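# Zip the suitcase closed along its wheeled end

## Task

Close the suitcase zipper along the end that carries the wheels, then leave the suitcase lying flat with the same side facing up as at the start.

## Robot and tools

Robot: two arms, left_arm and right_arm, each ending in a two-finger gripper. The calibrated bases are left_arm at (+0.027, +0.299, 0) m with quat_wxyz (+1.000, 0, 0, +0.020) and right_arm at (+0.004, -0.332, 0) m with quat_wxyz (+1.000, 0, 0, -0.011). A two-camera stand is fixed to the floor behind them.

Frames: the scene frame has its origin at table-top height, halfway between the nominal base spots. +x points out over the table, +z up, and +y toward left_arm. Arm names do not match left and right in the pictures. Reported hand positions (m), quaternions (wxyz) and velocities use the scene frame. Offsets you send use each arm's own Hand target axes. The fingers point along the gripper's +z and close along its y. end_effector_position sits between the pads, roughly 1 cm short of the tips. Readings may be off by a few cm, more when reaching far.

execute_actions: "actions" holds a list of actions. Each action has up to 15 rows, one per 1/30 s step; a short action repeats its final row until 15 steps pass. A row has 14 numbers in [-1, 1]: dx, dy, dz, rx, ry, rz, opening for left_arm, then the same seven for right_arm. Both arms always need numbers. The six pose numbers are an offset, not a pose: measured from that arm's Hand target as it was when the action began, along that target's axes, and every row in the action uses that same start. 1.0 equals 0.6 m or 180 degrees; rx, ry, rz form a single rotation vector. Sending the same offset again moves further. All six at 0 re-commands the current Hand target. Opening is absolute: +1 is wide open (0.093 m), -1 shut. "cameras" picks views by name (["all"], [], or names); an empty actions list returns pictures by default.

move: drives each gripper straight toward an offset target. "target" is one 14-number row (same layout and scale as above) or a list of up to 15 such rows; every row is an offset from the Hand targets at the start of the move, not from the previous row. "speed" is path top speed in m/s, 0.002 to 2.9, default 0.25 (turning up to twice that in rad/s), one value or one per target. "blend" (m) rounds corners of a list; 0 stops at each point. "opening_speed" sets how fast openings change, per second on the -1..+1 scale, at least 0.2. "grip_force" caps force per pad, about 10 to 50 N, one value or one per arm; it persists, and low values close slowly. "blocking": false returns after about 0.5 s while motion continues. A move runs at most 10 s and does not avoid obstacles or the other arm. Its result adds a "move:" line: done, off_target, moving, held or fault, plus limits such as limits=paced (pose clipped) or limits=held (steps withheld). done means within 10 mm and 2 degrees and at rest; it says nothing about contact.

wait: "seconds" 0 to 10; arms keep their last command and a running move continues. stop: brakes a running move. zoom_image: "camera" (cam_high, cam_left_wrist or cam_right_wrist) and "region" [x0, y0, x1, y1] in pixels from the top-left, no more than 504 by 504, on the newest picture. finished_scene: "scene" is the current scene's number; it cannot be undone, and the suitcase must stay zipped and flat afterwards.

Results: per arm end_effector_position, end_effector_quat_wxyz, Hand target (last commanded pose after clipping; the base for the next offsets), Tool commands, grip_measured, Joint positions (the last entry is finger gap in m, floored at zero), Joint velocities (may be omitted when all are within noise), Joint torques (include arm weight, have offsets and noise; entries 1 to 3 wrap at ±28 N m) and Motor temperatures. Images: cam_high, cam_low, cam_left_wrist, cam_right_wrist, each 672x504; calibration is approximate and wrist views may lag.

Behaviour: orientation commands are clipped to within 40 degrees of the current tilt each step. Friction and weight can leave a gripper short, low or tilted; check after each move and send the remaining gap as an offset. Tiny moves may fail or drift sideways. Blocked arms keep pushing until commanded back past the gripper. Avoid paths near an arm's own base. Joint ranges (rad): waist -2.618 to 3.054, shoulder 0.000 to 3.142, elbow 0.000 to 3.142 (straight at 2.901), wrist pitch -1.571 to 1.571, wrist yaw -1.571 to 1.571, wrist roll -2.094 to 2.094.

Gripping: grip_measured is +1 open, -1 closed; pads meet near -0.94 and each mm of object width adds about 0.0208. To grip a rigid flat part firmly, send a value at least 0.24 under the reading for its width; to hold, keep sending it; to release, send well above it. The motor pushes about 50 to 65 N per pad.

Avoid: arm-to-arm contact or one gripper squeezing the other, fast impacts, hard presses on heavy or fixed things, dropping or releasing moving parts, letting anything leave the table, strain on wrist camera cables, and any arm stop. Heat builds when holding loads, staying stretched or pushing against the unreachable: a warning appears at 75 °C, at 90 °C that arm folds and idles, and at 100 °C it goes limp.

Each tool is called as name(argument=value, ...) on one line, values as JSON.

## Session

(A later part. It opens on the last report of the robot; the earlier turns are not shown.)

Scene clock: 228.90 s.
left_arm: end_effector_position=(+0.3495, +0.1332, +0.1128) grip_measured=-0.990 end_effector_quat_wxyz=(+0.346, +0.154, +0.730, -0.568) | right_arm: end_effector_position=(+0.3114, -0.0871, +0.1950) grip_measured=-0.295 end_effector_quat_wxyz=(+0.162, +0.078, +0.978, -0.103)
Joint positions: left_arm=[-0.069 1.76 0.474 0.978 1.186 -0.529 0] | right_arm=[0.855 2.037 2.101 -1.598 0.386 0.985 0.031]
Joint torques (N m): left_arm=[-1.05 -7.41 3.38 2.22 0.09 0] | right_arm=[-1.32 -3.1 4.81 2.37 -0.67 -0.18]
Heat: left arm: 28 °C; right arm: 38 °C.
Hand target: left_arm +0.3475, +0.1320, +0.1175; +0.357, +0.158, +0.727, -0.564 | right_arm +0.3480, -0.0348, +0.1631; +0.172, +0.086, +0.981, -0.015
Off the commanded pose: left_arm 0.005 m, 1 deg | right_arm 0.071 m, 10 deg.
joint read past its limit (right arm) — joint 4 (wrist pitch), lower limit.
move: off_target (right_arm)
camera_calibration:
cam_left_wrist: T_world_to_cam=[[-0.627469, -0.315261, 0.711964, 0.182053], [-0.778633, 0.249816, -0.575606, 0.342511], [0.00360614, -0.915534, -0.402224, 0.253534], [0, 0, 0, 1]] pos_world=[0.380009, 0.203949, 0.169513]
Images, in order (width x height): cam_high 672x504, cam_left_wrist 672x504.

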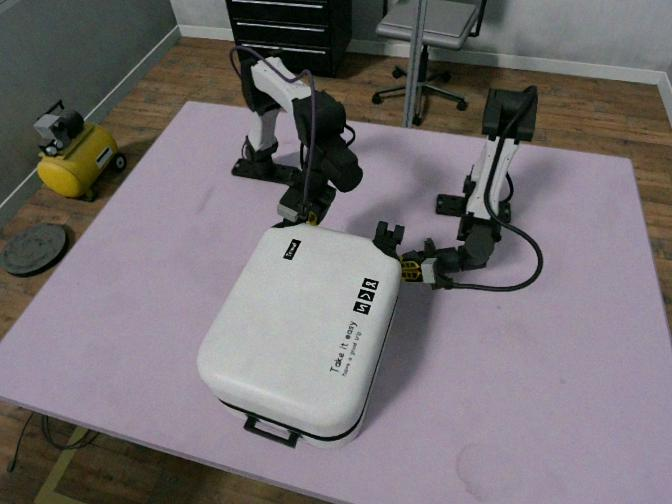

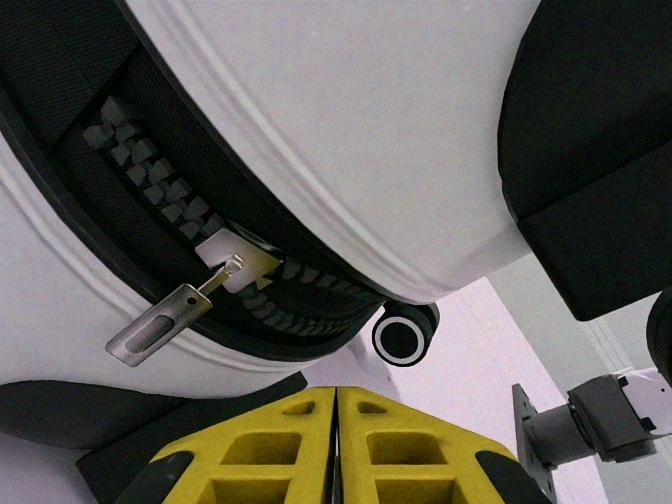

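move(target=[[0,0,-0.1,0,0,0,-0.5,0,0,0,0,0,0,-0.3],[-0.047,0.053,-0.1,0,0,0.25,-0.5,0,0,0,0,0,0,-0.3]], speed=0.15, cameras=["cam_left_wrist","cam_right_wrist"])

Scene clock: 242.90 s.
left_arm: end_effector_position=(+0.3630, +0.2002, +0.1180) grip_measured=-0.502 end_effector_quat_wxyz=(+0.542, +0.414, +0.620, -0.387) | right_arm: end_effector_position=(+0.3114, -0.0871, +0.1950) grip_measured=-0.295 end_effector_quat_wxyz=(+0.162, +0.078, +0.978, -0.103)
Joint positions: left_arm=[0.166 1.727 0.611 0.486 1.379 0.59 0.021] | right_arm=[0.855 2.037 2.101 -1.598 0.386 0.985 0.031]
Joint torques (N m): left_arm=[0.28 -4.57 7.28 1.53 0.57 0.24] | right_arm=[-1.37 -3.02 4.9 2.36 -0.68 -0.17]
Heat: left arm: 29 °C; right arm: 40 °C.
Hand target: left_arm +0.3667, +0.2029, +0.1210; +0.546, +0.424, +0.612, -0.385 | right_arm +0.3480, -0.0348, +0.1631; +0.172, +0.086, +0.981, -0.015
Off the commanded pose: left_arm 0.006 m, 2 deg | right_arm 0.071 m, 10 deg.
joint read past its limit (right arm) — joint 4 (wrist pitch), lower limit.
move: off_target (right_arm)
camera_calibration:
cam_left_wrist: T_world_to_cam=[[-0.931959, -0.362258, 0.0148803, 0.410139], [-0.201971, 0.484639, -0.851077, 0.115428], [0.301098, -0.796175, -0.524829, 0.199574], [0, 0, 0, 1]] pos_world=[0.345454, 0.251531, 0.196877]
cam_right_wrist: T_world_to_cam=[[-0.170372, -0.965259, 0.19811, -0.0714938], [-0.974925, 0.194332, 0.108427, 0.335725], [-0.143159, -0.17467, -0.974164, 0.302059], [0, 0, 0, 1]] pos_world=[0.358368, -0.0814912, 0.272018]
Images, in order (width x height): cam_left_wrist 672x504, cam_right_wrist 672x504.

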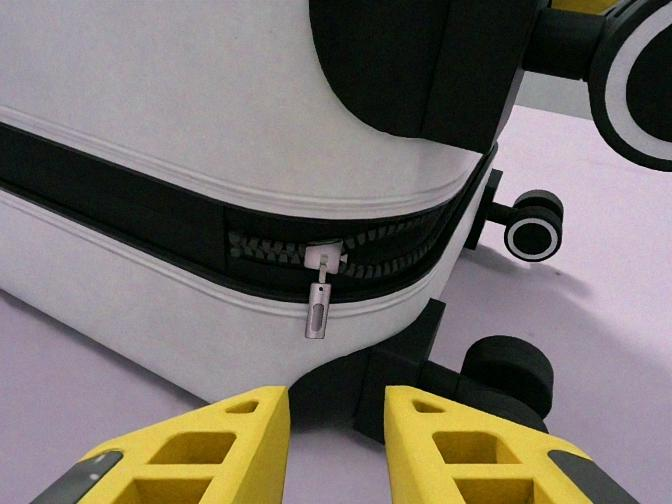

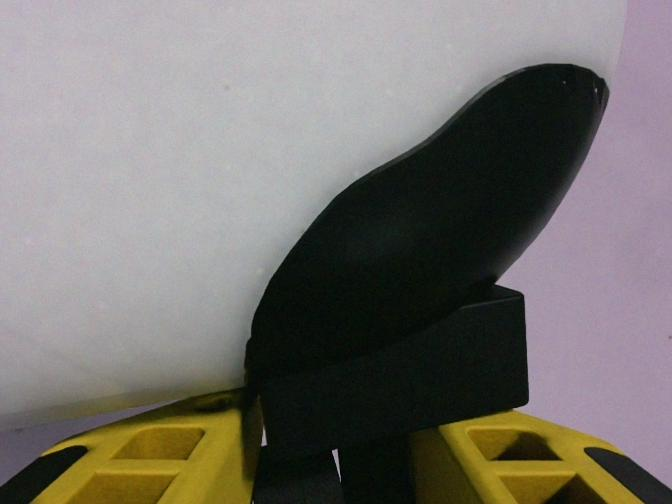

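move(target=[-0.014,0.009,0.055,0,0,0,-0.5,0,0,0,0,0,0,-0.3], speed=0.08, cameras=["cam_left_wrist"])

zoom_image(camera="cam_left_wrist", region=[220, 280, 460, 460])

Scene clock: 248.43 s.
left_arm: end_effector_position=(+0.3762, +0.1739, +0.1253) grip_measured=-0.502 end_effector_quat_wxyz=(+0.539, +0.420, +0.615, -0.393) | right_arm: end_effector_position=(+0.3114, -0.0871, +0.1950) grip_measured=-0.295 end_effector_quat_wxyz=(+0.162, +0.078, +0.978, -0.103)
Joint positions: left_arm=[0.072 1.763 0.626 0.691 1.317 0.402 0.021] | right_arm=[0.855 2.037 2.101 -1.598 0.386 0.985 0.031]
Joint torques (N m): left_arm=[-1.09 -4.49 6.86 2.03 0.19 0.05] | right_arm=[-1.26 -2.96 4.88 2.36 -0.67 -0.17]
Heat: left arm: 29 °C; right arm: 40 °C.
Hand target: left_arm +0.3834, +0.1731, +0.1257; +0.546, +0.424, +0.612, -0.385 | right_arm +0.3480, -0.0348, +0.1631; +0.172, +0.086, +0.981, -0.015
Off the commanded pose: left_arm 0.007 m, 1 deg | right_arm 0.071 m, 10 deg.
joint read past its limit (right arm) — joint 4 (wrist pitch), lower limit.
move: off_target (right_arm)
camera_calibration:
cam_left_wrist: T_world_to_cam=[[-0.939209, -0.343037, 0.0145875, 0.412241], [-0.190565, 0.48547, -0.853232, 0.132883], [0.285608, -0.804142, -0.521328, 0.185311], [0, 0, 0, 1]] pos_world=[0.359577, 0.225919, 0.203974]
Images, in order (width x height): cam_left_wrist 672x504.

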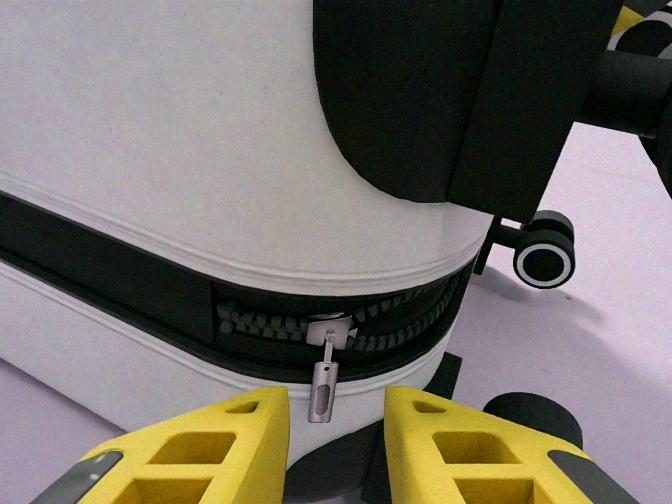

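Scaled by 2.100 from the camera's 672x504 image, which has a finer 960x720 frame.

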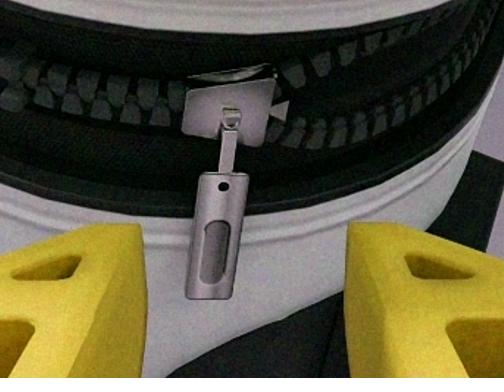

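move(target=[[-0.004,0.006,0.045,0,0,0,-0.5,0,0,0,0,0,0,-0.3],[-0.004,0.006,0.045,0,0,0,-0.85,0,0,0,0,0,0,-0.3]], speed=0.06, opening_speed=0.2, cameras=["cam_left_wrist"])

zoom_image(camera="cam_left_wrist", region=[220, 300, 460, 480])

Scene clock: 257.20 s.
left_arm: end_effector_position=(+0.3879, +0.1503, +0.1237) grip_measured=-0.848 end_effector_quat_wxyz=(+0.538, +0.420, +0.616, -0.394) | right_arm: end_effector_position=(+0.3114, -0.0871, +0.1950) grip_measured=-0.295 end_effector_quat_wxyz=(+0.162, +0.078, +0.978, -0.103)
Joint positions: left_arm=[-0.01 1.815 0.648 0.814 1.241 0.301 0.004] | right_arm=[0.855 2.037 2.101 -1.598 0.386 0.985 0.031]
Joint torques (N m): left_arm=[-1.01 -4.74 7.31 2.12 0.13 0] | right_arm=[-1.39 -3 4.92 2.37 -0.67 -0.16]
Motor temperatures (°C): left_arm=[20 25 27 29 19 19 20] | right_arm=[19 22 27 41 19 19 20]
Heat: left arm: 29 °C; right arm: 41 °C.
Hand target: left_arm +0.3961, +0.1489, +0.1251; +0.546, +0.424, +0.612, -0.385 | right_arm +0.3480, -0.0348, +0.1631; +0.172, +0.086, +0.981, -0.015
Off the commanded pose: left_arm 0.008 m, 2 deg | right_arm 0.071 m, 10 deg.
joint read past its limit (right arm) — joint 4 (wrist pitch), lower limit.
move: off_target (right_arm)
camera_calibration:
cam_left_wrist: T_world_to_cam=[[-0.939306, -0.342647, 0.0172317, 0.414855], [-0.193466, 0.487535, -0.851399, 0.145804], [0.283328, -0.803058, -0.524235, 0.163066], [0, 0, 0, 1]] pos_world=[0.371683, 0.202015, 0.202474]
Images, in order (width x height): cam_left_wrist 672x504.

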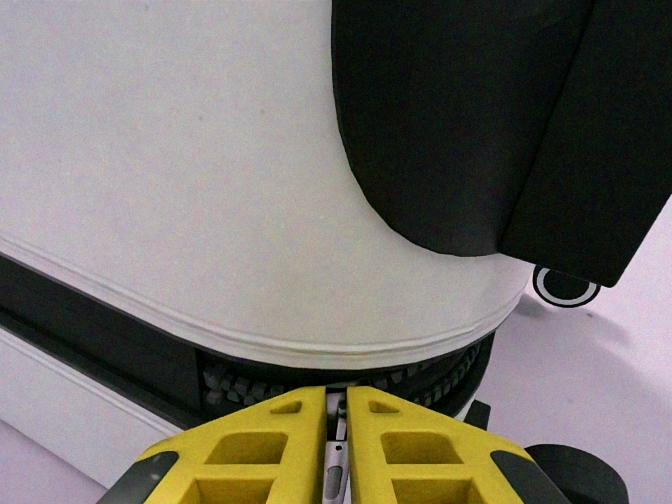

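Scaled by 2.100 from the camera's 672x504 image, which has a finer 960x720 frame.

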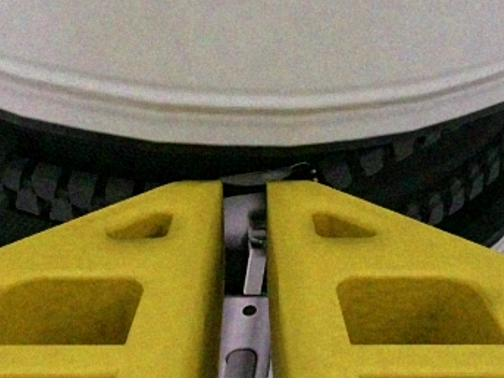

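move(target=[0,0,0,0,0,0,-1,0,0,0,0,0,0,-0.3], opening_speed=0.3, cameras=["cam_left_wrist","cam_high"])

Scene clock: 277.40 s.
left_arm: end_effector_position=(+0.3879, +0.1503, +0.1237) grip_measured=-0.990 end_effector_quat_wxyz=(+0.538, +0.420, +0.616, -0.394) | right_arm: end_effector_position=(+0.3114, -0.0871, +0.1950) grip_measured=-0.295 end_effector_quat_wxyz=(+0.162, +0.078, +0.978, -0.103)
Joint positions: left_arm=[-0.01 1.815 0.648 0.814 1.241 0.301 0] | right_arm=[0.855 2.037 2.101 -1.598 0.386 0.985 0.031]
Joint torques (N m): left_arm=[-0.91 -4.77 7.12 2.15 0.14 0] | right_arm=[-1.4 -3.02 4.92 2.38 -0.68 -0.17]
Heat: left arm: 29 °C; right arm: 42 °C.
Hand target: left_arm +0.3961, +0.1489, +0.1251; +0.546, +0.424, +0.612, -0.385 | right_arm +0.3480, -0.0348, +0.1631; +0.172, +0.086, +0.981, -0.015
Off the commanded pose: left_arm 0.008 m, 2 deg | right_arm 0.071 m, 10 deg.
joint read past its limit (right arm) — joint 4 (wrist pitch), lower limit.
move: off_target (right_arm)
camera_calibration:
cam_left_wrist: T_world_to_cam=[[-0.939306, -0.342647, 0.0172317, 0.414855], [-0.193466, 0.487535, -0.851399, 0.145804], [0.283328, -0.803058, -0.524235, 0.163066], [0, 0, 0, 1]] pos_world=[0.371683, 0.202015, 0.202474]
Images, in order (width x height): cam_high 672x504, cam_left_wrist 672x504.

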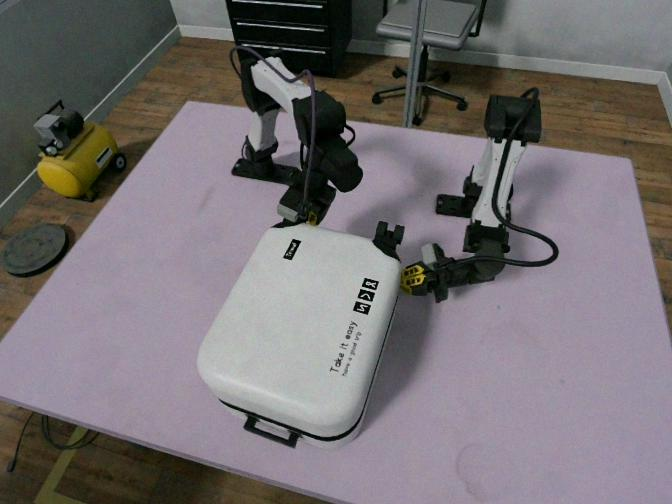

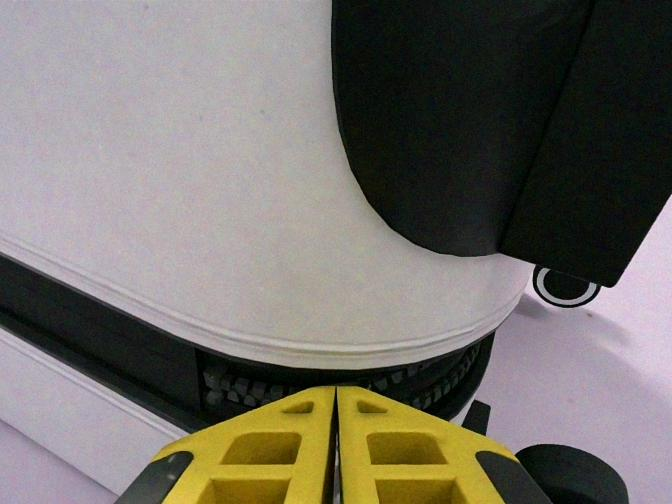

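move(target=[0,-0.1,0.01,0,0,0,-1,0,0,0,0,0,0,-0.3], speed=0.05, cameras=["cam_left_wrist"])

Scene clock: 284.87 s.
left_arm: end_effector_position=(+0.3440, +0.1237, +0.1202) grip_measured=-0.990 end_effector_quat_wxyz=(+0.536, +0.421, +0.617, -0.394) | right_arm: end_effector_position=(+0.3114, -0.0871, +0.1950) grip_measured=-0.295 end_effector_quat_wxyz=(+0.162, +0.078, +0.978, -0.103)
Joint positions: left_arm=[-0.106 1.713 0.458 0.967 1.15 0.228 0] | right_arm=[0.855 2.037 2.101 -1.598 0.386 0.985 0.031]
Joint torques (N m): left_arm=[-0.85 -7.13 3.49 2.22 0.1 0.01] | right_arm=[-1.32 -3.04 4.89 2.36 -0.67 -0.18]
Heat: left arm: 29 °C; right arm: 43 °C.
Hand target: left_arm +0.3418, +0.1227, +0.1250; +0.546, +0.424, +0.612, -0.385 | right_arm +0.3480, -0.0348, +0.1631; +0.172, +0.086, +0.981, -0.015
Off the commanded pose: left_arm 0.005 m, 2 deg | right_arm 0.071 m, 10 deg.
joint read past its limit (right arm) — joint 4 (wrist pitch), lower limit.
move: off_target (right_arm)
camera_calibration:
cam_left_wrist: T_world_to_cam=[[-0.939841, -0.341117, 0.0184048, 0.364358], [-0.194782, 0.490843, -0.849195, 0.147025], [0.280641, -0.801693, -0.527758, 0.153533], [0, 0, 0, 1]] pos_world=[0.327989, 0.175209, 0.199176]
Images, in order (width x height): cam_left_wrist 672x504.

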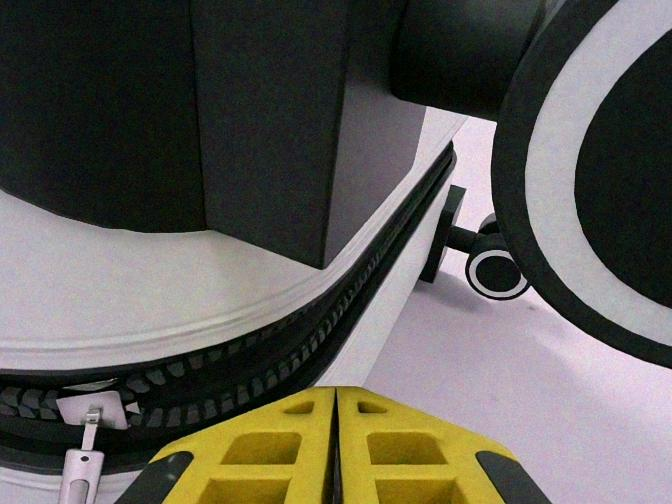

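move(target=[[0,0,-0.05,0,0,0,-0.5,0,0,0,0,0,0,-0.3],[0.015,0.088,-0.05,0,0,0,-0.5,0,0,0,0,0,0,-0.3]], speed=0.1, cameras=["cam_left_wrist"])

zoom_image(camera="cam_left_wrist", region=[200, 280, 480, 500])

Scene clock: 299.57 s.
left_arm: end_effector_position=(+0.3768, +0.1683, +0.1172) grip_measured=-0.502 end_effector_quat_wxyz=(+0.542, +0.414, +0.620, -0.387) | right_arm: end_effector_position=(+0.3114, -0.0871, +0.1950) grip_measured=-0.295 end_effector_quat_wxyz=(+0.162, +0.078, +0.978, -0.103)
Joint positions: left_arm=[0.049 1.792 0.594 0.801 1.276 0.351 0.021] | right_arm=[0.855 2.037 2.101 -1.598 0.386 0.985 0.031]
Joint torques (N m): left_arm=[0.05 -4.71 7.02 1.74 0.46 0.24] | right_arm=[-1.29 -2.97 4.9 2.36 -0.69 -0.16]
Heat: left arm: 29 °C; right arm: 44 °C.
Hand target: left_arm +0.3808, +0.1698, +0.1190; +0.546, +0.424, +0.611, -0.385 | right_arm +0.3480, -0.0348, +0.1631; +0.172, +0.086, +0.981, -0.015
Off the commanded pose: left_arm 0.005 m, 2 deg | right_arm 0.071 m, 10 deg.
joint read past its limit (right arm) — joint 4 (wrist pitch), lower limit.
move: off_target (right_arm)
camera_calibration:
cam_left_wrist: T_world_to_cam=[[-0.932012, -0.362172, 0.0136035, 0.411611], [-0.200837, 0.484861, -0.851219, 0.132546], [0.301692, -0.796079, -0.524634, 0.16936], [0, 0, 0, 1]] pos_world=[0.359153, 0.219631, 0.196079]
Images, in order (width x height): cam_left_wrist 672x504.

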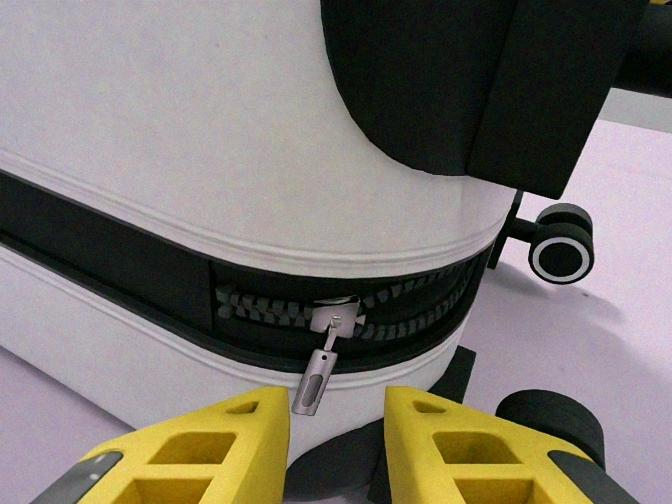

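Scaled by 1.800 from the camera's 672x504 image, which has a finer 960x720 frame.

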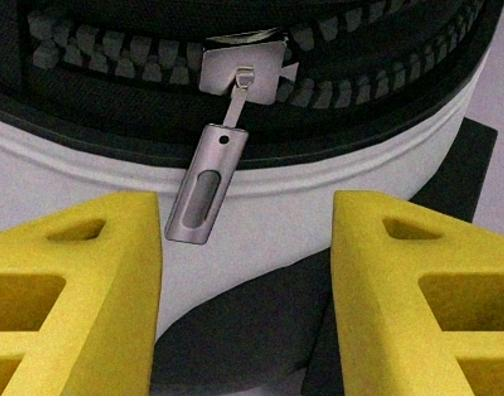

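move(target=[[0.022,0.006,0,0,0,0,-0.5,0,0,0,0,0,0,-0.3],[0.022,0.006,0.045,0,0,0,-0.5,0,0,0,0,0,0,-0.3]], speed=0.06, cameras=["cam_left_wrist"])

zoom_image(camera="cam_left_wrist", region=[200, 280, 480, 500])

Scene clock: 309.43 s.
left_arm: end_effector_position=(+0.3841, +0.1515, +0.1010) grip_measured=-0.502 end_effector_quat_wxyz=(+0.536, +0.417, +0.619, -0.396) | right_arm: end_effector_position=(+0.3139, -0.0865, +0.1951) grip_measured=-0.295 end_effector_quat_wxyz=(+0.165, +0.078, +0.978, -0.100)
Joint positions: left_arm=[-0.006 1.896 0.614 0.924 1.244 0.297 0.021] | right_arm=[0.852 2.037 2.101 -1.587 0.386 0.98 0.031]
Joint torques (N m): left_arm=[-1.7 -5 6.86 2.21 0.08 0.02] | right_arm=[-0.92 -2.97 4.92 2.29 -0.68 -0.1]
Heat: left arm: 29 °C; right arm: 45 °C.
Hand target: left_arm +0.3928, +0.1471, +0.1029; +0.546, +0.424, +0.612, -0.385 | right_arm +0.3479, -0.0347, +0.1631; +0.172, +0.086, +0.981, -0.015
Off the commanded pose: left_arm 0.010 m, 2 deg | right_arm 0.070 m, 10 deg.
joint read past its limit (right arm) — joint 4 (wrist pitch), lower limit.
move: off_target (right_arm)
camera_calibration:
cam_left_wrist: T_world_to_cam=[[-0.938329, -0.34468, 0.0270849, 0.411015], [-0.202696, 0.484955, -0.850725, 0.128971], [0.280093, -0.80375, -0.524913, 0.154647], [0, 0, 0, 1]] pos_world=[0.368494, 0.203421, 0.179762]
Images, in order (width x height): cam_left_wrist 672x504.

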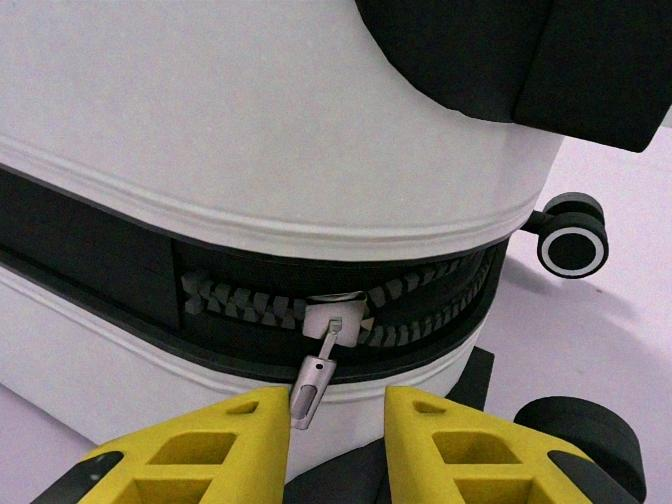

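Scaled by 1.800 from the camera's 672x504 image, which has a finer 960x720 frame.

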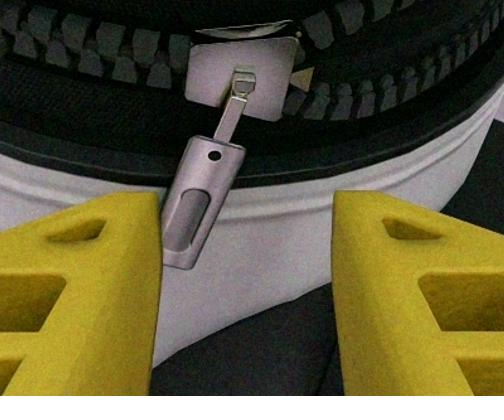

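move(target=[[0,0.005,-0.02,0,0,0,-0.5,0,0,0,0,0,0,-0.3],[0,0.017,-0.02,0,0,0,-0.5,0,0,0,0,0,0,-0.3],[0,0.017,0.012,0,0,0,-0.5,0,0,0,0,0,0,-0.3],[0,0.017,0.012,0,0,0,-0.8,0,0,0,0,0,0,-0.3]], speed=0.06, cameras=["cam_left_wrist"])

zoom_image(camera="cam_left_wrist", region=[200, 280, 480, 500])

Scene clock: 317.03 s.
left_arm: end_effector_position=(+0.3989, +0.1524, +0.1011) grip_measured=-0.797 end_effector_quat_wxyz=(+0.541, +0.414, +0.620, -0.389) | right_arm: end_effector_position=(+0.3184, -0.0850, +0.1951) grip_measured=-0.296 end_effector_quat_wxyz=(+0.171, +0.078, +0.977, -0.098)
Joint positions: left_arm=[-0.007 1.93 0.662 0.929 1.226 0.286 0.007] | right_arm=[0.849 2.043 2.108 -1.576 0.393 0.974 0.031]
Joint torques (N m): left_arm=[-2.47 -5 6.91 2.15 0.1 -0.02] | right_arm=[-0.72 -3.34 4.79 2.19 -0.74 -0.04]
Heat: left arm: 29 °C; right arm: 45 °C.
Hand target: left_arm +0.4048, +0.1439, +0.1020; +0.546, +0.424, +0.612, -0.385 | right_arm +0.3478, -0.0347, +0.1631; +0.172, +0.086, +0.981, -0.015
Off the commanded pose: left_arm 0.010 m, 2 deg | right_arm 0.067 m, 10 deg.
move: off_target (right_arm); target 4's new opening was sent with left_arm's hand 0.011 m and 2 deg from that target
camera_calibration:
cam_left_wrist: T_world_to_cam=[[-0.932741, -0.360116, 0.0176059, 0.426225], [-0.203077, 0.48439, -0.850956, 0.131923], [0.297915, -0.797297, -0.524942, 0.143287], [0, 0, 0, 1]] pos_world=[0.381661, 0.203831, 0.179974]
Images, in order (width x height): cam_left_wrist 672x504.

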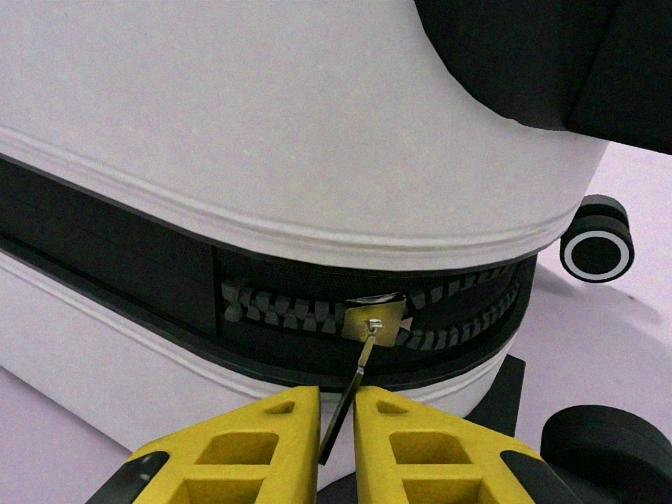

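Scaled by 1.800 from the camera's 672x504 image, which has a finer 960x720 frame.

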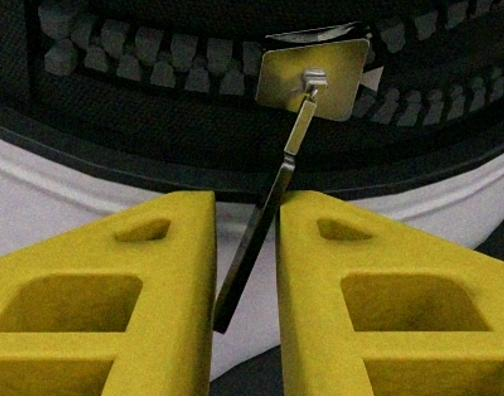

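Excellent: the tab is swung up between the pads.

move(target=[0,0,0,0,0,0,-1,0,0,0,0,0,0,-0.3], opening_speed=0.4, cameras=["cam_left_wrist"])

zoom_image(camera="cam_left_wrist", region=[200, 280, 480, 500])

Scene clock: 321.93 s.
left_arm: end_effector_position=(+0.3982, +0.1506, +0.1005) grip_measured=-0.987 end_effector_quat_wxyz=(+0.540, +0.415, +0.620, -0.390) | right_arm: end_effector_position=(+0.3227, -0.0830, +0.1952) grip_measured=-0.296 end_effector_quat_wxyz=(+0.178, +0.078, +0.976, -0.094)
Joint positions: left_arm=[-0.012 1.932 0.662 0.93 1.226 0.286 0] | right_arm=[0.846 2.045 2.108 -1.556 0.398 0.969 0.031]
Joint torques (N m): left_arm=[-2.04 -5.19 6.98 2.16 0.14 0.02] | right_arm=[-0.5 -3.32 4.78 2.07 -0.79 -0.01]
Heat: left arm: 30 °C; right arm: 45 °C.
Hand target: left_arm +0.4048, +0.1439, +0.1019; +0.546, +0.424, +0.612, -0.385 | right_arm +0.3480, -0.0347, +0.1631; +0.172, +0.086, +0.981, -0.015
Off the commanded pose: left_arm 0.010 m, 2 deg | right_arm 0.063 m, 9 deg.
move: off_target (right_arm)
camera_calibration:
cam_left_wrist: T_world_to_cam=[[-0.934501, -0.355466, 0.0187594, 0.42478], [-0.201693, 0.485344, -0.850742, 0.131398], [0.293305, -0.798803, -0.525249, 0.143847], [0, 0, 0, 1]] pos_world=[0.381269, 0.202127, 0.179373]
Images, in order (width x height): cam_left_wrist 672x504.

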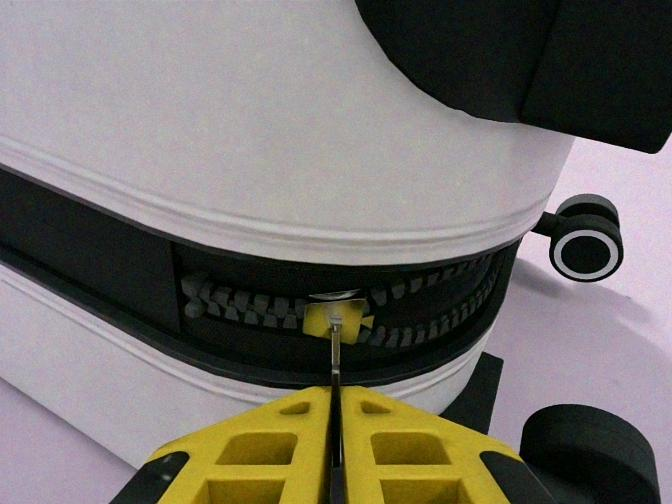

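Scaled by 1.800 from the camera's 672x504 image, which has a finer 960x720 frame.

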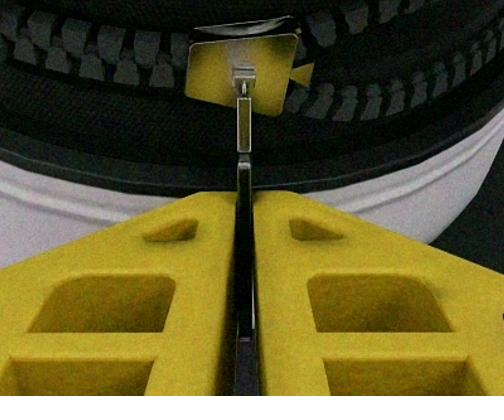

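move(target=[0.0,-0.1,-0.02,0,0,0,-1,0,0,0,0,0,0,-0.3], speed=0.04, cameras=["cam_left_wrist"])

Scene clock: 329.83 s.
left_arm: end_effector_position=(+0.3695, +0.1503, +0.1022) grip_measured=-0.987 end_effector_quat_wxyz=(+0.564, +0.397, +0.634, -0.350) | right_arm: end_effector_position=(+0.3242, -0.0819, +0.1950) grip_measured=-0.296 end_effector_quat_wxyz=(+0.178, +0.063, +0.977, -0.096)
Joint positions: left_arm=[-0.034 1.829 0.468 1.095 1.106 0.244 0] | right_arm=[0.846 2.051 2.116 -1.556 0.401 0.937 0.031]
Joint torques (N m): left_arm=[-2.77 -7.5 1.85 1.9 0.87 0.08] | right_arm=[-0.57 -3.51 4.9 2.01 -0.84 0.28]
Heat: left arm: 30 °C; right arm: 44 °C.
Hand target: left_arm +0.3444, +0.1345, +0.1037; +0.546, +0.424, +0.612, -0.385 | right_arm +0.3479, -0.0348, +0.1630; +0.172, +0.086, +0.981, -0.015
Off the commanded pose: left_arm 0.030 m, 6 deg | right_arm 0.062 m, 10 deg.
move: off_target (left_arm, right_arm)
camera_calibration:
cam_left_wrist: T_world_to_cam=[[-0.895355, -0.444868, -0.0207925, 0.400958], [-0.219803, 0.482023, -0.848139, 0.13407], [0.387332, -0.754816, -0.529365, 0.11198], [0, 0, 0, 1]] pos_world=[0.345095, 0.198272, 0.181325]
Images, in order (width x height): cam_left_wrist 672x504.

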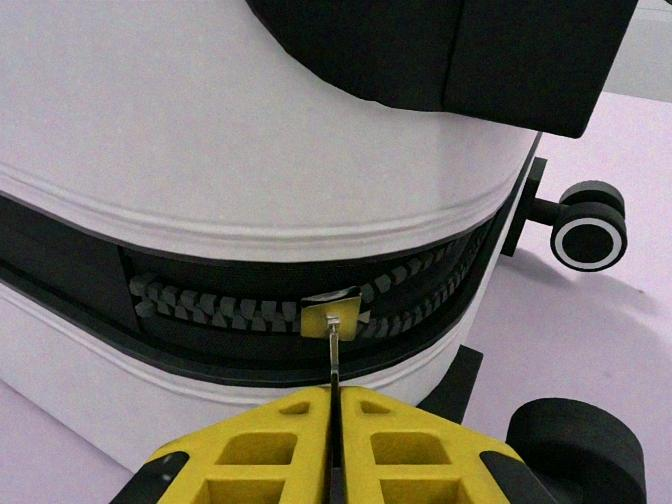

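move(target=[0.0,-0.075,0.02,-0.083,-0.001,-0.009,-1,0,0,0,0,0,0,-0.3], speed=0.04, cameras=["cam_left_wrist","cam_high"])

Scene clock: 339.20 s.
left_arm: end_effector_position=(+0.3410, +0.1359, +0.1087) grip_measured=-0.987 end_effector_quat_wxyz=(+0.625, +0.283, +0.681, -0.256) | right_arm: end_effector_position=(+0.3228, -0.0818, +0.1951) grip_measured=-0.296 end_effector_quat_wxyz=(+0.173, +0.053, +0.979, -0.097)
Joint positions: left_arm=[-0.266 1.723 0.177 1.444 0.554 0.06 0] | right_arm=[0.846 2.051 2.118 -1.561 0.393 0.916 0.031]
Joint torques (N m): left_arm=[-4.16 -5.45 0.44 2.32 1.23 0.16] | right_arm=[-0.57 -3.37 4.92 2.02 -0.78 0.48]
Heat: left arm: 30 °C; right arm: 43 °C.
Hand target: left_arm +0.3062, +0.1078, +0.1027; +0.592, +0.341, +0.661, -0.310 | right_arm +0.3479, -0.0347, +0.1630; +0.172, +0.086, +0.981, -0.015
Off the commanded pose: left_arm 0.045 m, 10 deg | right_arm 0.062 m, 10 deg.
move: off_target (left_arm, right_arm)
camera_calibration:
cam_left_wrist: T_world_to_cam=[[-0.700903, -0.71291, -0.0222487, 0.339358], [-0.345202, 0.366354, -0.864072, 0.200602], [0.624156, -0.59795, -0.502877, 0.0105705], [0, 0, 0, 1]] pos_world=[0.300508, 0.174761, 0.1862]
Images, in order (width x height): cam_high 672x504, cam_left_wrist 672x504.

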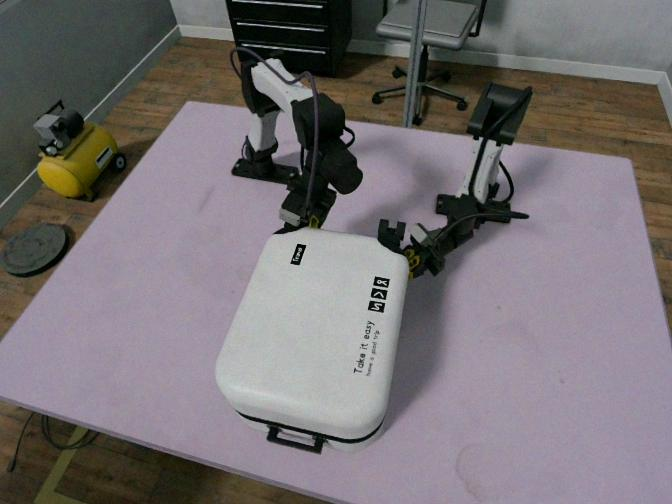

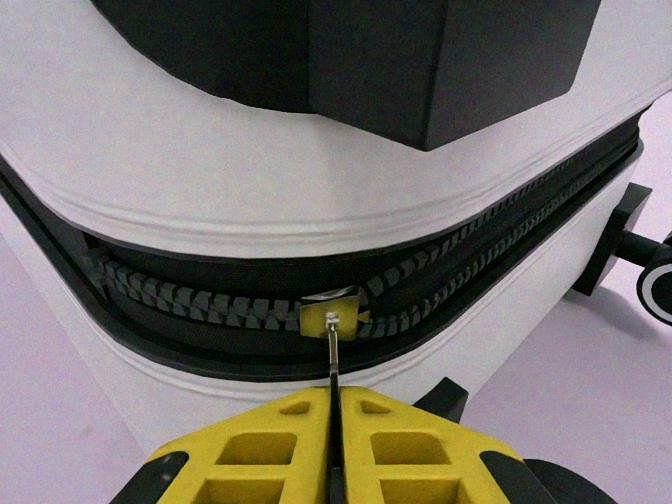

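move(target=[0.0,-0.04,0.01,-0.03,-0.001,-0.003,-1,0,0,0,0,0,0,-0.3], speed=0.04, cameras=["all"])

Scene clock: 365.07 s.
left_arm: end_effector_position=(+0.3233, +0.1216, +0.1105) grip_measured=-0.987 end_effector_quat_wxyz=(+0.640, +0.233, +0.694, -0.233) | right_arm: end_effector_position=(+0.3194, -0.0869, +0.1963) grip_measured=-0.297 end_effector_quat_wxyz=(+0.164, +0.037, +0.980, -0.108)
Joint positions: left_arm=[-0.454 1.703 0.097 1.531 0.259 -0.006 0] | right_arm=[0.843 2.051 2.125 -1.592 0.392 0.887 0.031]
Joint torques (N m): left_arm=[-5.18 -4.12 0.75 2.41 1.22 0.38] | right_arm=[-0.36 -3 4.83 2.18 -0.79 0.77]
Heat: left arm: 31 °C; right arm: 44 °C.
Hand target: left_arm +0.2900, +0.0891, +0.1023; +0.607, +0.309, +0.676, -0.282 | right_arm +0.3479, -0.0348, +0.1630; +0.172, +0.086, +0.981, -0.015
Off the commanded pose: left_arm 0.047 m, 11 deg | right_arm 0.068 m, 12 deg.
joint read past its limit (right arm) — joint 4 (wrist pitch), lower limit.
move: off_target (left_arm, right_arm)
camera_calibration:
cam_left_wrist: T_world_to_cam=[[-0.618022, -0.786112, 0.00875812, 0.295487], [-0.390039, 0.296928, -0.87161, 0.225002], [0.682582, -0.54209, -0.490123, -0.0130089], [0, 0, 0, 1]] pos_world=[0.279256, 0.158424, 0.18715]
cam_right_wrist: T_world_to_cam=[[-0.0926002, -0.970927, 0.22074, -0.0998727], [-0.986566, 0.119432, 0.111461, 0.33987], [-0.134584, -0.207453, -0.968943, 0.297831], [0, 0, 0, 1]] pos_world=[0.36614, -0.0757745, 0.272745]

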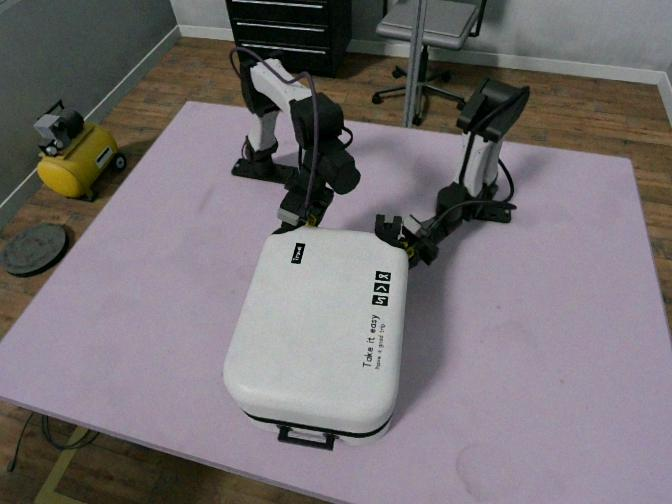

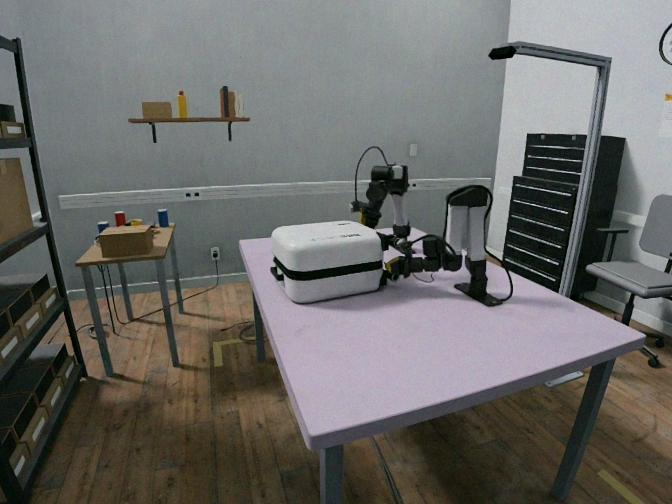

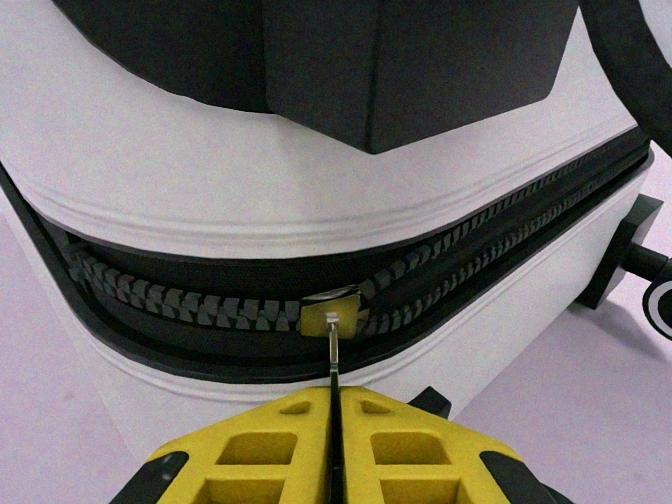

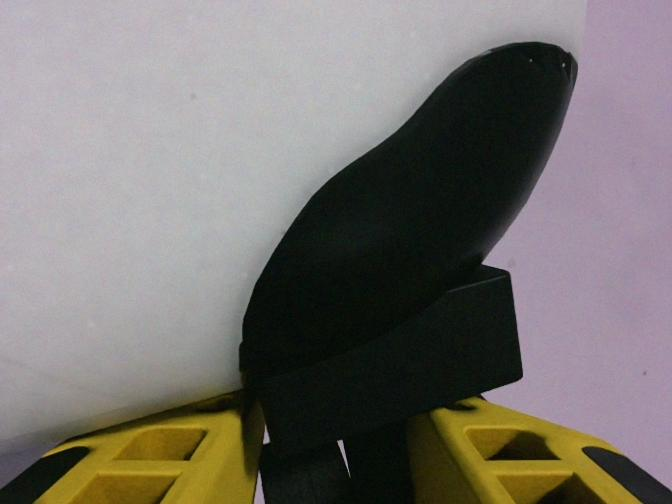

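move(target=[[-0.013,0.077,-0.005,0,0,0,-1,0.01,-0.093,-0.062,0,0,0,-0.3],[-0.013,0.077,-0.005,0,0,0,-0.3,0.01,-0.093,-0.062,0,0,0,-0.1],[-0.013,0.077,-0.235,0,0,0,-0.3,0.01,-0.093,-0.262,0,0,0,-0.1]], speed=0.12, opening_speed=0.6, cameras=["all"])

Scene clock: 385.03 s.
left_arm: end_effector_position=(+0.2351, +0.2247, +0.1197) grip_measured=-0.302 end_effector_quat_wxyz=(+0.602, +0.297, +0.684, -0.286) | right_arm: end_effector_position=(+0.2827, -0.0756, +0.2894) grip_measured=-0.103 end_effector_quat_wxyz=(+0.221, +0.062, +0.972, +0.046)
Joint positions: left_arm=[0.449 0.709 0.001 0.244 1.318 0.417 0.031] | right_arm=[0.895 1.822 2.175 -1.574 0.298 0.949 0.04]
Joint torques (N m): left_arm=[0.13 0.4 7.71 1.65 0.44 0.23] | right_arm=[0.32 -10.39 6.72 0.91 0.32 0.11]
Heat: left arm: 31 °C; right arm: 44 °C.
Hand target: left_arm +0.2346, +0.2251, +0.1245; +0.607, +0.309, +0.676, -0.282 | right_arm +0.2799, -0.0794, +0.3088; +0.172, +0.086, +0.981, -0.015
Off the commanded pose: left_arm 0.005 m, 2 deg | right_arm 0.020 m, 9 deg.
joint sent to its limit (right arm) — joint 4 (wrist pitch), lower limit. The joint targets are off in orientation, not in position.
move: off_target (right_arm); target 2's new opening was sent with right_arm's hand 0.007 m and 3 deg from that target
camera_calibration:
cam_left_wrist: T_world_to_cam=[[-0.748224, -0.66321, 0.0177095, 0.323916], [-0.359202, 0.382516, -0.851267, 0.139105], [0.557794, -0.6433, -0.524434, 0.163594], [0, 0, 0, 1]] pos_world=[0.201076, 0.266855, 0.198473]
cam_right_wrist: T_world_to_cam=[[-0.0881438, -0.991599, -0.0946665, -0.0244239], [-0.996102, 0.0874226, 0.0117473, 0.321145], [-0.00337261, 0.0953329, -0.99544, 0.378918], [0, 0, 0, 1]] pos_world=[0.319018, -0.0884174, 0.371105]

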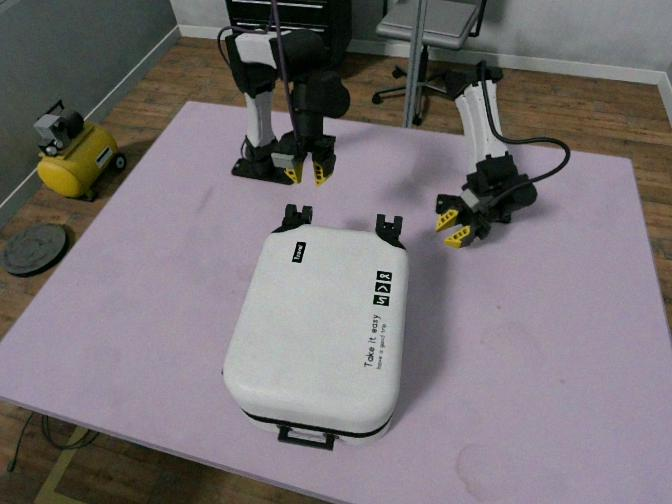

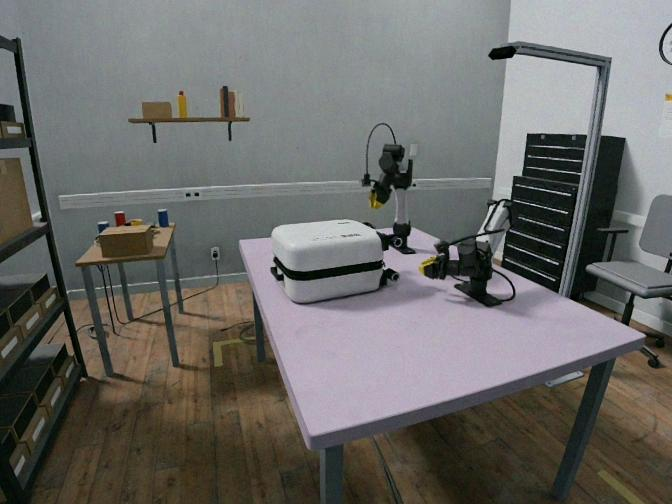

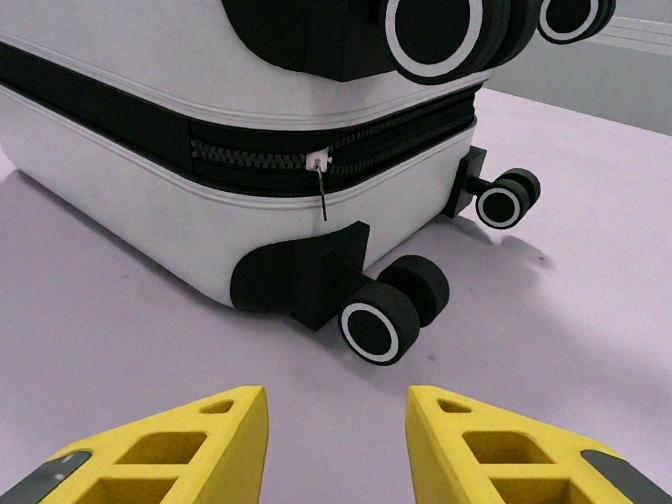

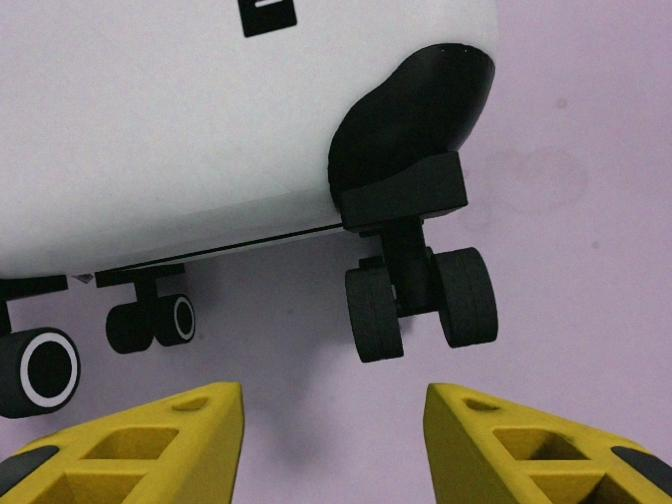

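move(target=[[-0.307,-0.005,-0.05,0,0,0,-0.3,0.216,-0.13,0.0,0,0,0,-0.3],[-0.324,-0.149,0.17,-0.359,0.2545,-0.231,-0.1,0.216,-0.13,0.116,-0.117,-0.426,-0.409,-0.3]], speed=0.3, cameras=["all"])

Scene clock: 415.33 s.
left_arm: end_effector_position=(+0.2528, +0.0690, +0.3105) grip_measured=-0.102 end_effector_quat_wxyz=(+0.318, -0.175, +0.929, -0.075) | right_arm: end_effector_position=(+0.1682, -0.1417, +0.1948) grip_measured=-0.297 end_effector_quat_wxyz=(+0.659, -0.530, +0.533, -0.001)
Joint positions: left_arm=[-1.115 1.549 1.869 -1.506 -0.557 -1.336 0.04] | right_arm=[1.026 0.253 0.2 -0.081 0.221 -0.755 0.031]
Joint torques (N m): left_arm=[-0.76 -3.25 7.79 0.43 -0.18 -0.15] | right_arm=[-0.69 2.59 5.6 2.42 -0.13 -0.03]
Motor temperatures (°C): left_arm=[21 23 29 29 20 19 20] | right_arm=[19 27 28 40 18 19 20]
Heat: left arm: 29 °C; right arm: 40 °C.
Hand target: left_arm +0.2467, +0.0752, +0.3077; +0.252, -0.209, +0.943, +0.056 | right_arm +0.1697, -0.1391, +0.1993; +0.669, -0.526, +0.525, +0.002
Off the commanded pose: left_arm 0.009 m, 17 deg | right_arm 0.005 m, 2 deg.
joint sent to its limit (left arm) — joint 4 (wrist pitch), lower limit. The joint targets are off in orientation, not in position.
move: off_target (left_arm); target 2's new opening was sent with left_arm's hand 0.009 m and 17 deg from that target
camera_calibration:
cam_left_wrist: T_world_to_cam=[[0.26988, -0.933339, 0.236735, -0.0762704], [-0.932254, -0.314799, -0.178334, 0.351439], [0.24097, -0.172569, -0.955067, 0.335014], [0, 0, 0, 1]] pos_world=[0.267486, 0.0972598, 0.400691]
cam_right_wrist: T_world_to_cam=[[0.543965, -0.435562, 0.717208, -0.294817], [0.0872022, -0.820755, -0.564585, 0.0152887], [0.834564, 0.369657, -0.40848, 0.0743602], [0, 0, 0, 1]] pos_world=[0.0969785, -0.143351, 0.250451]

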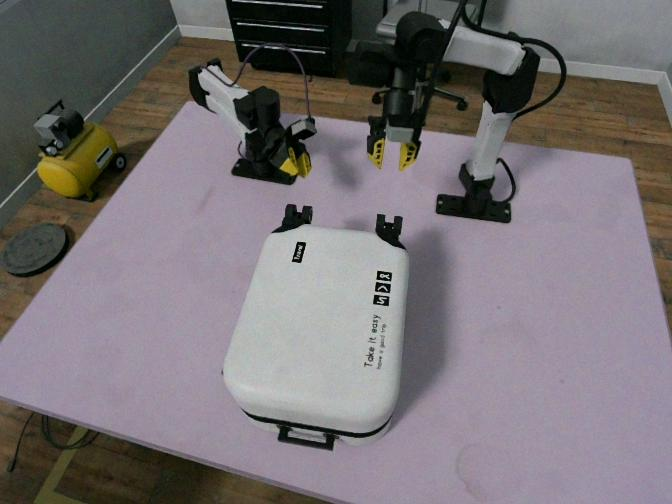

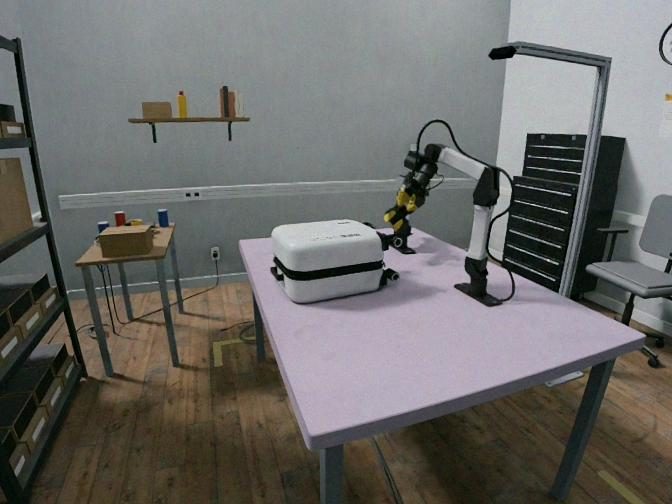

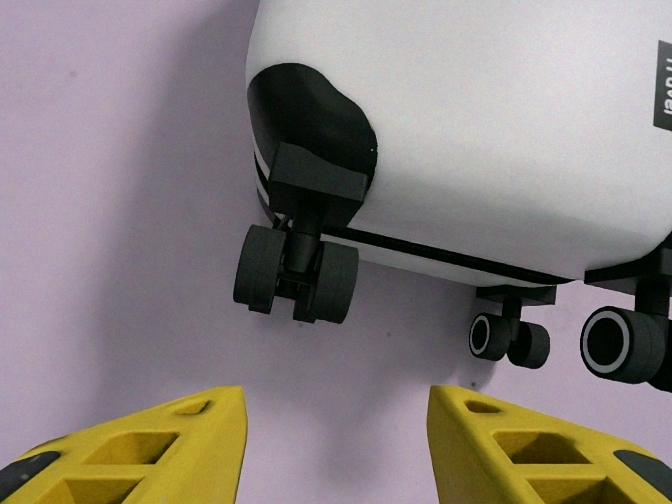

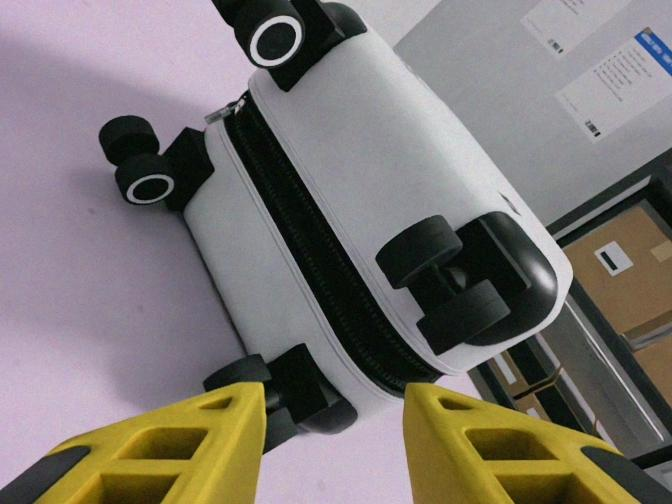

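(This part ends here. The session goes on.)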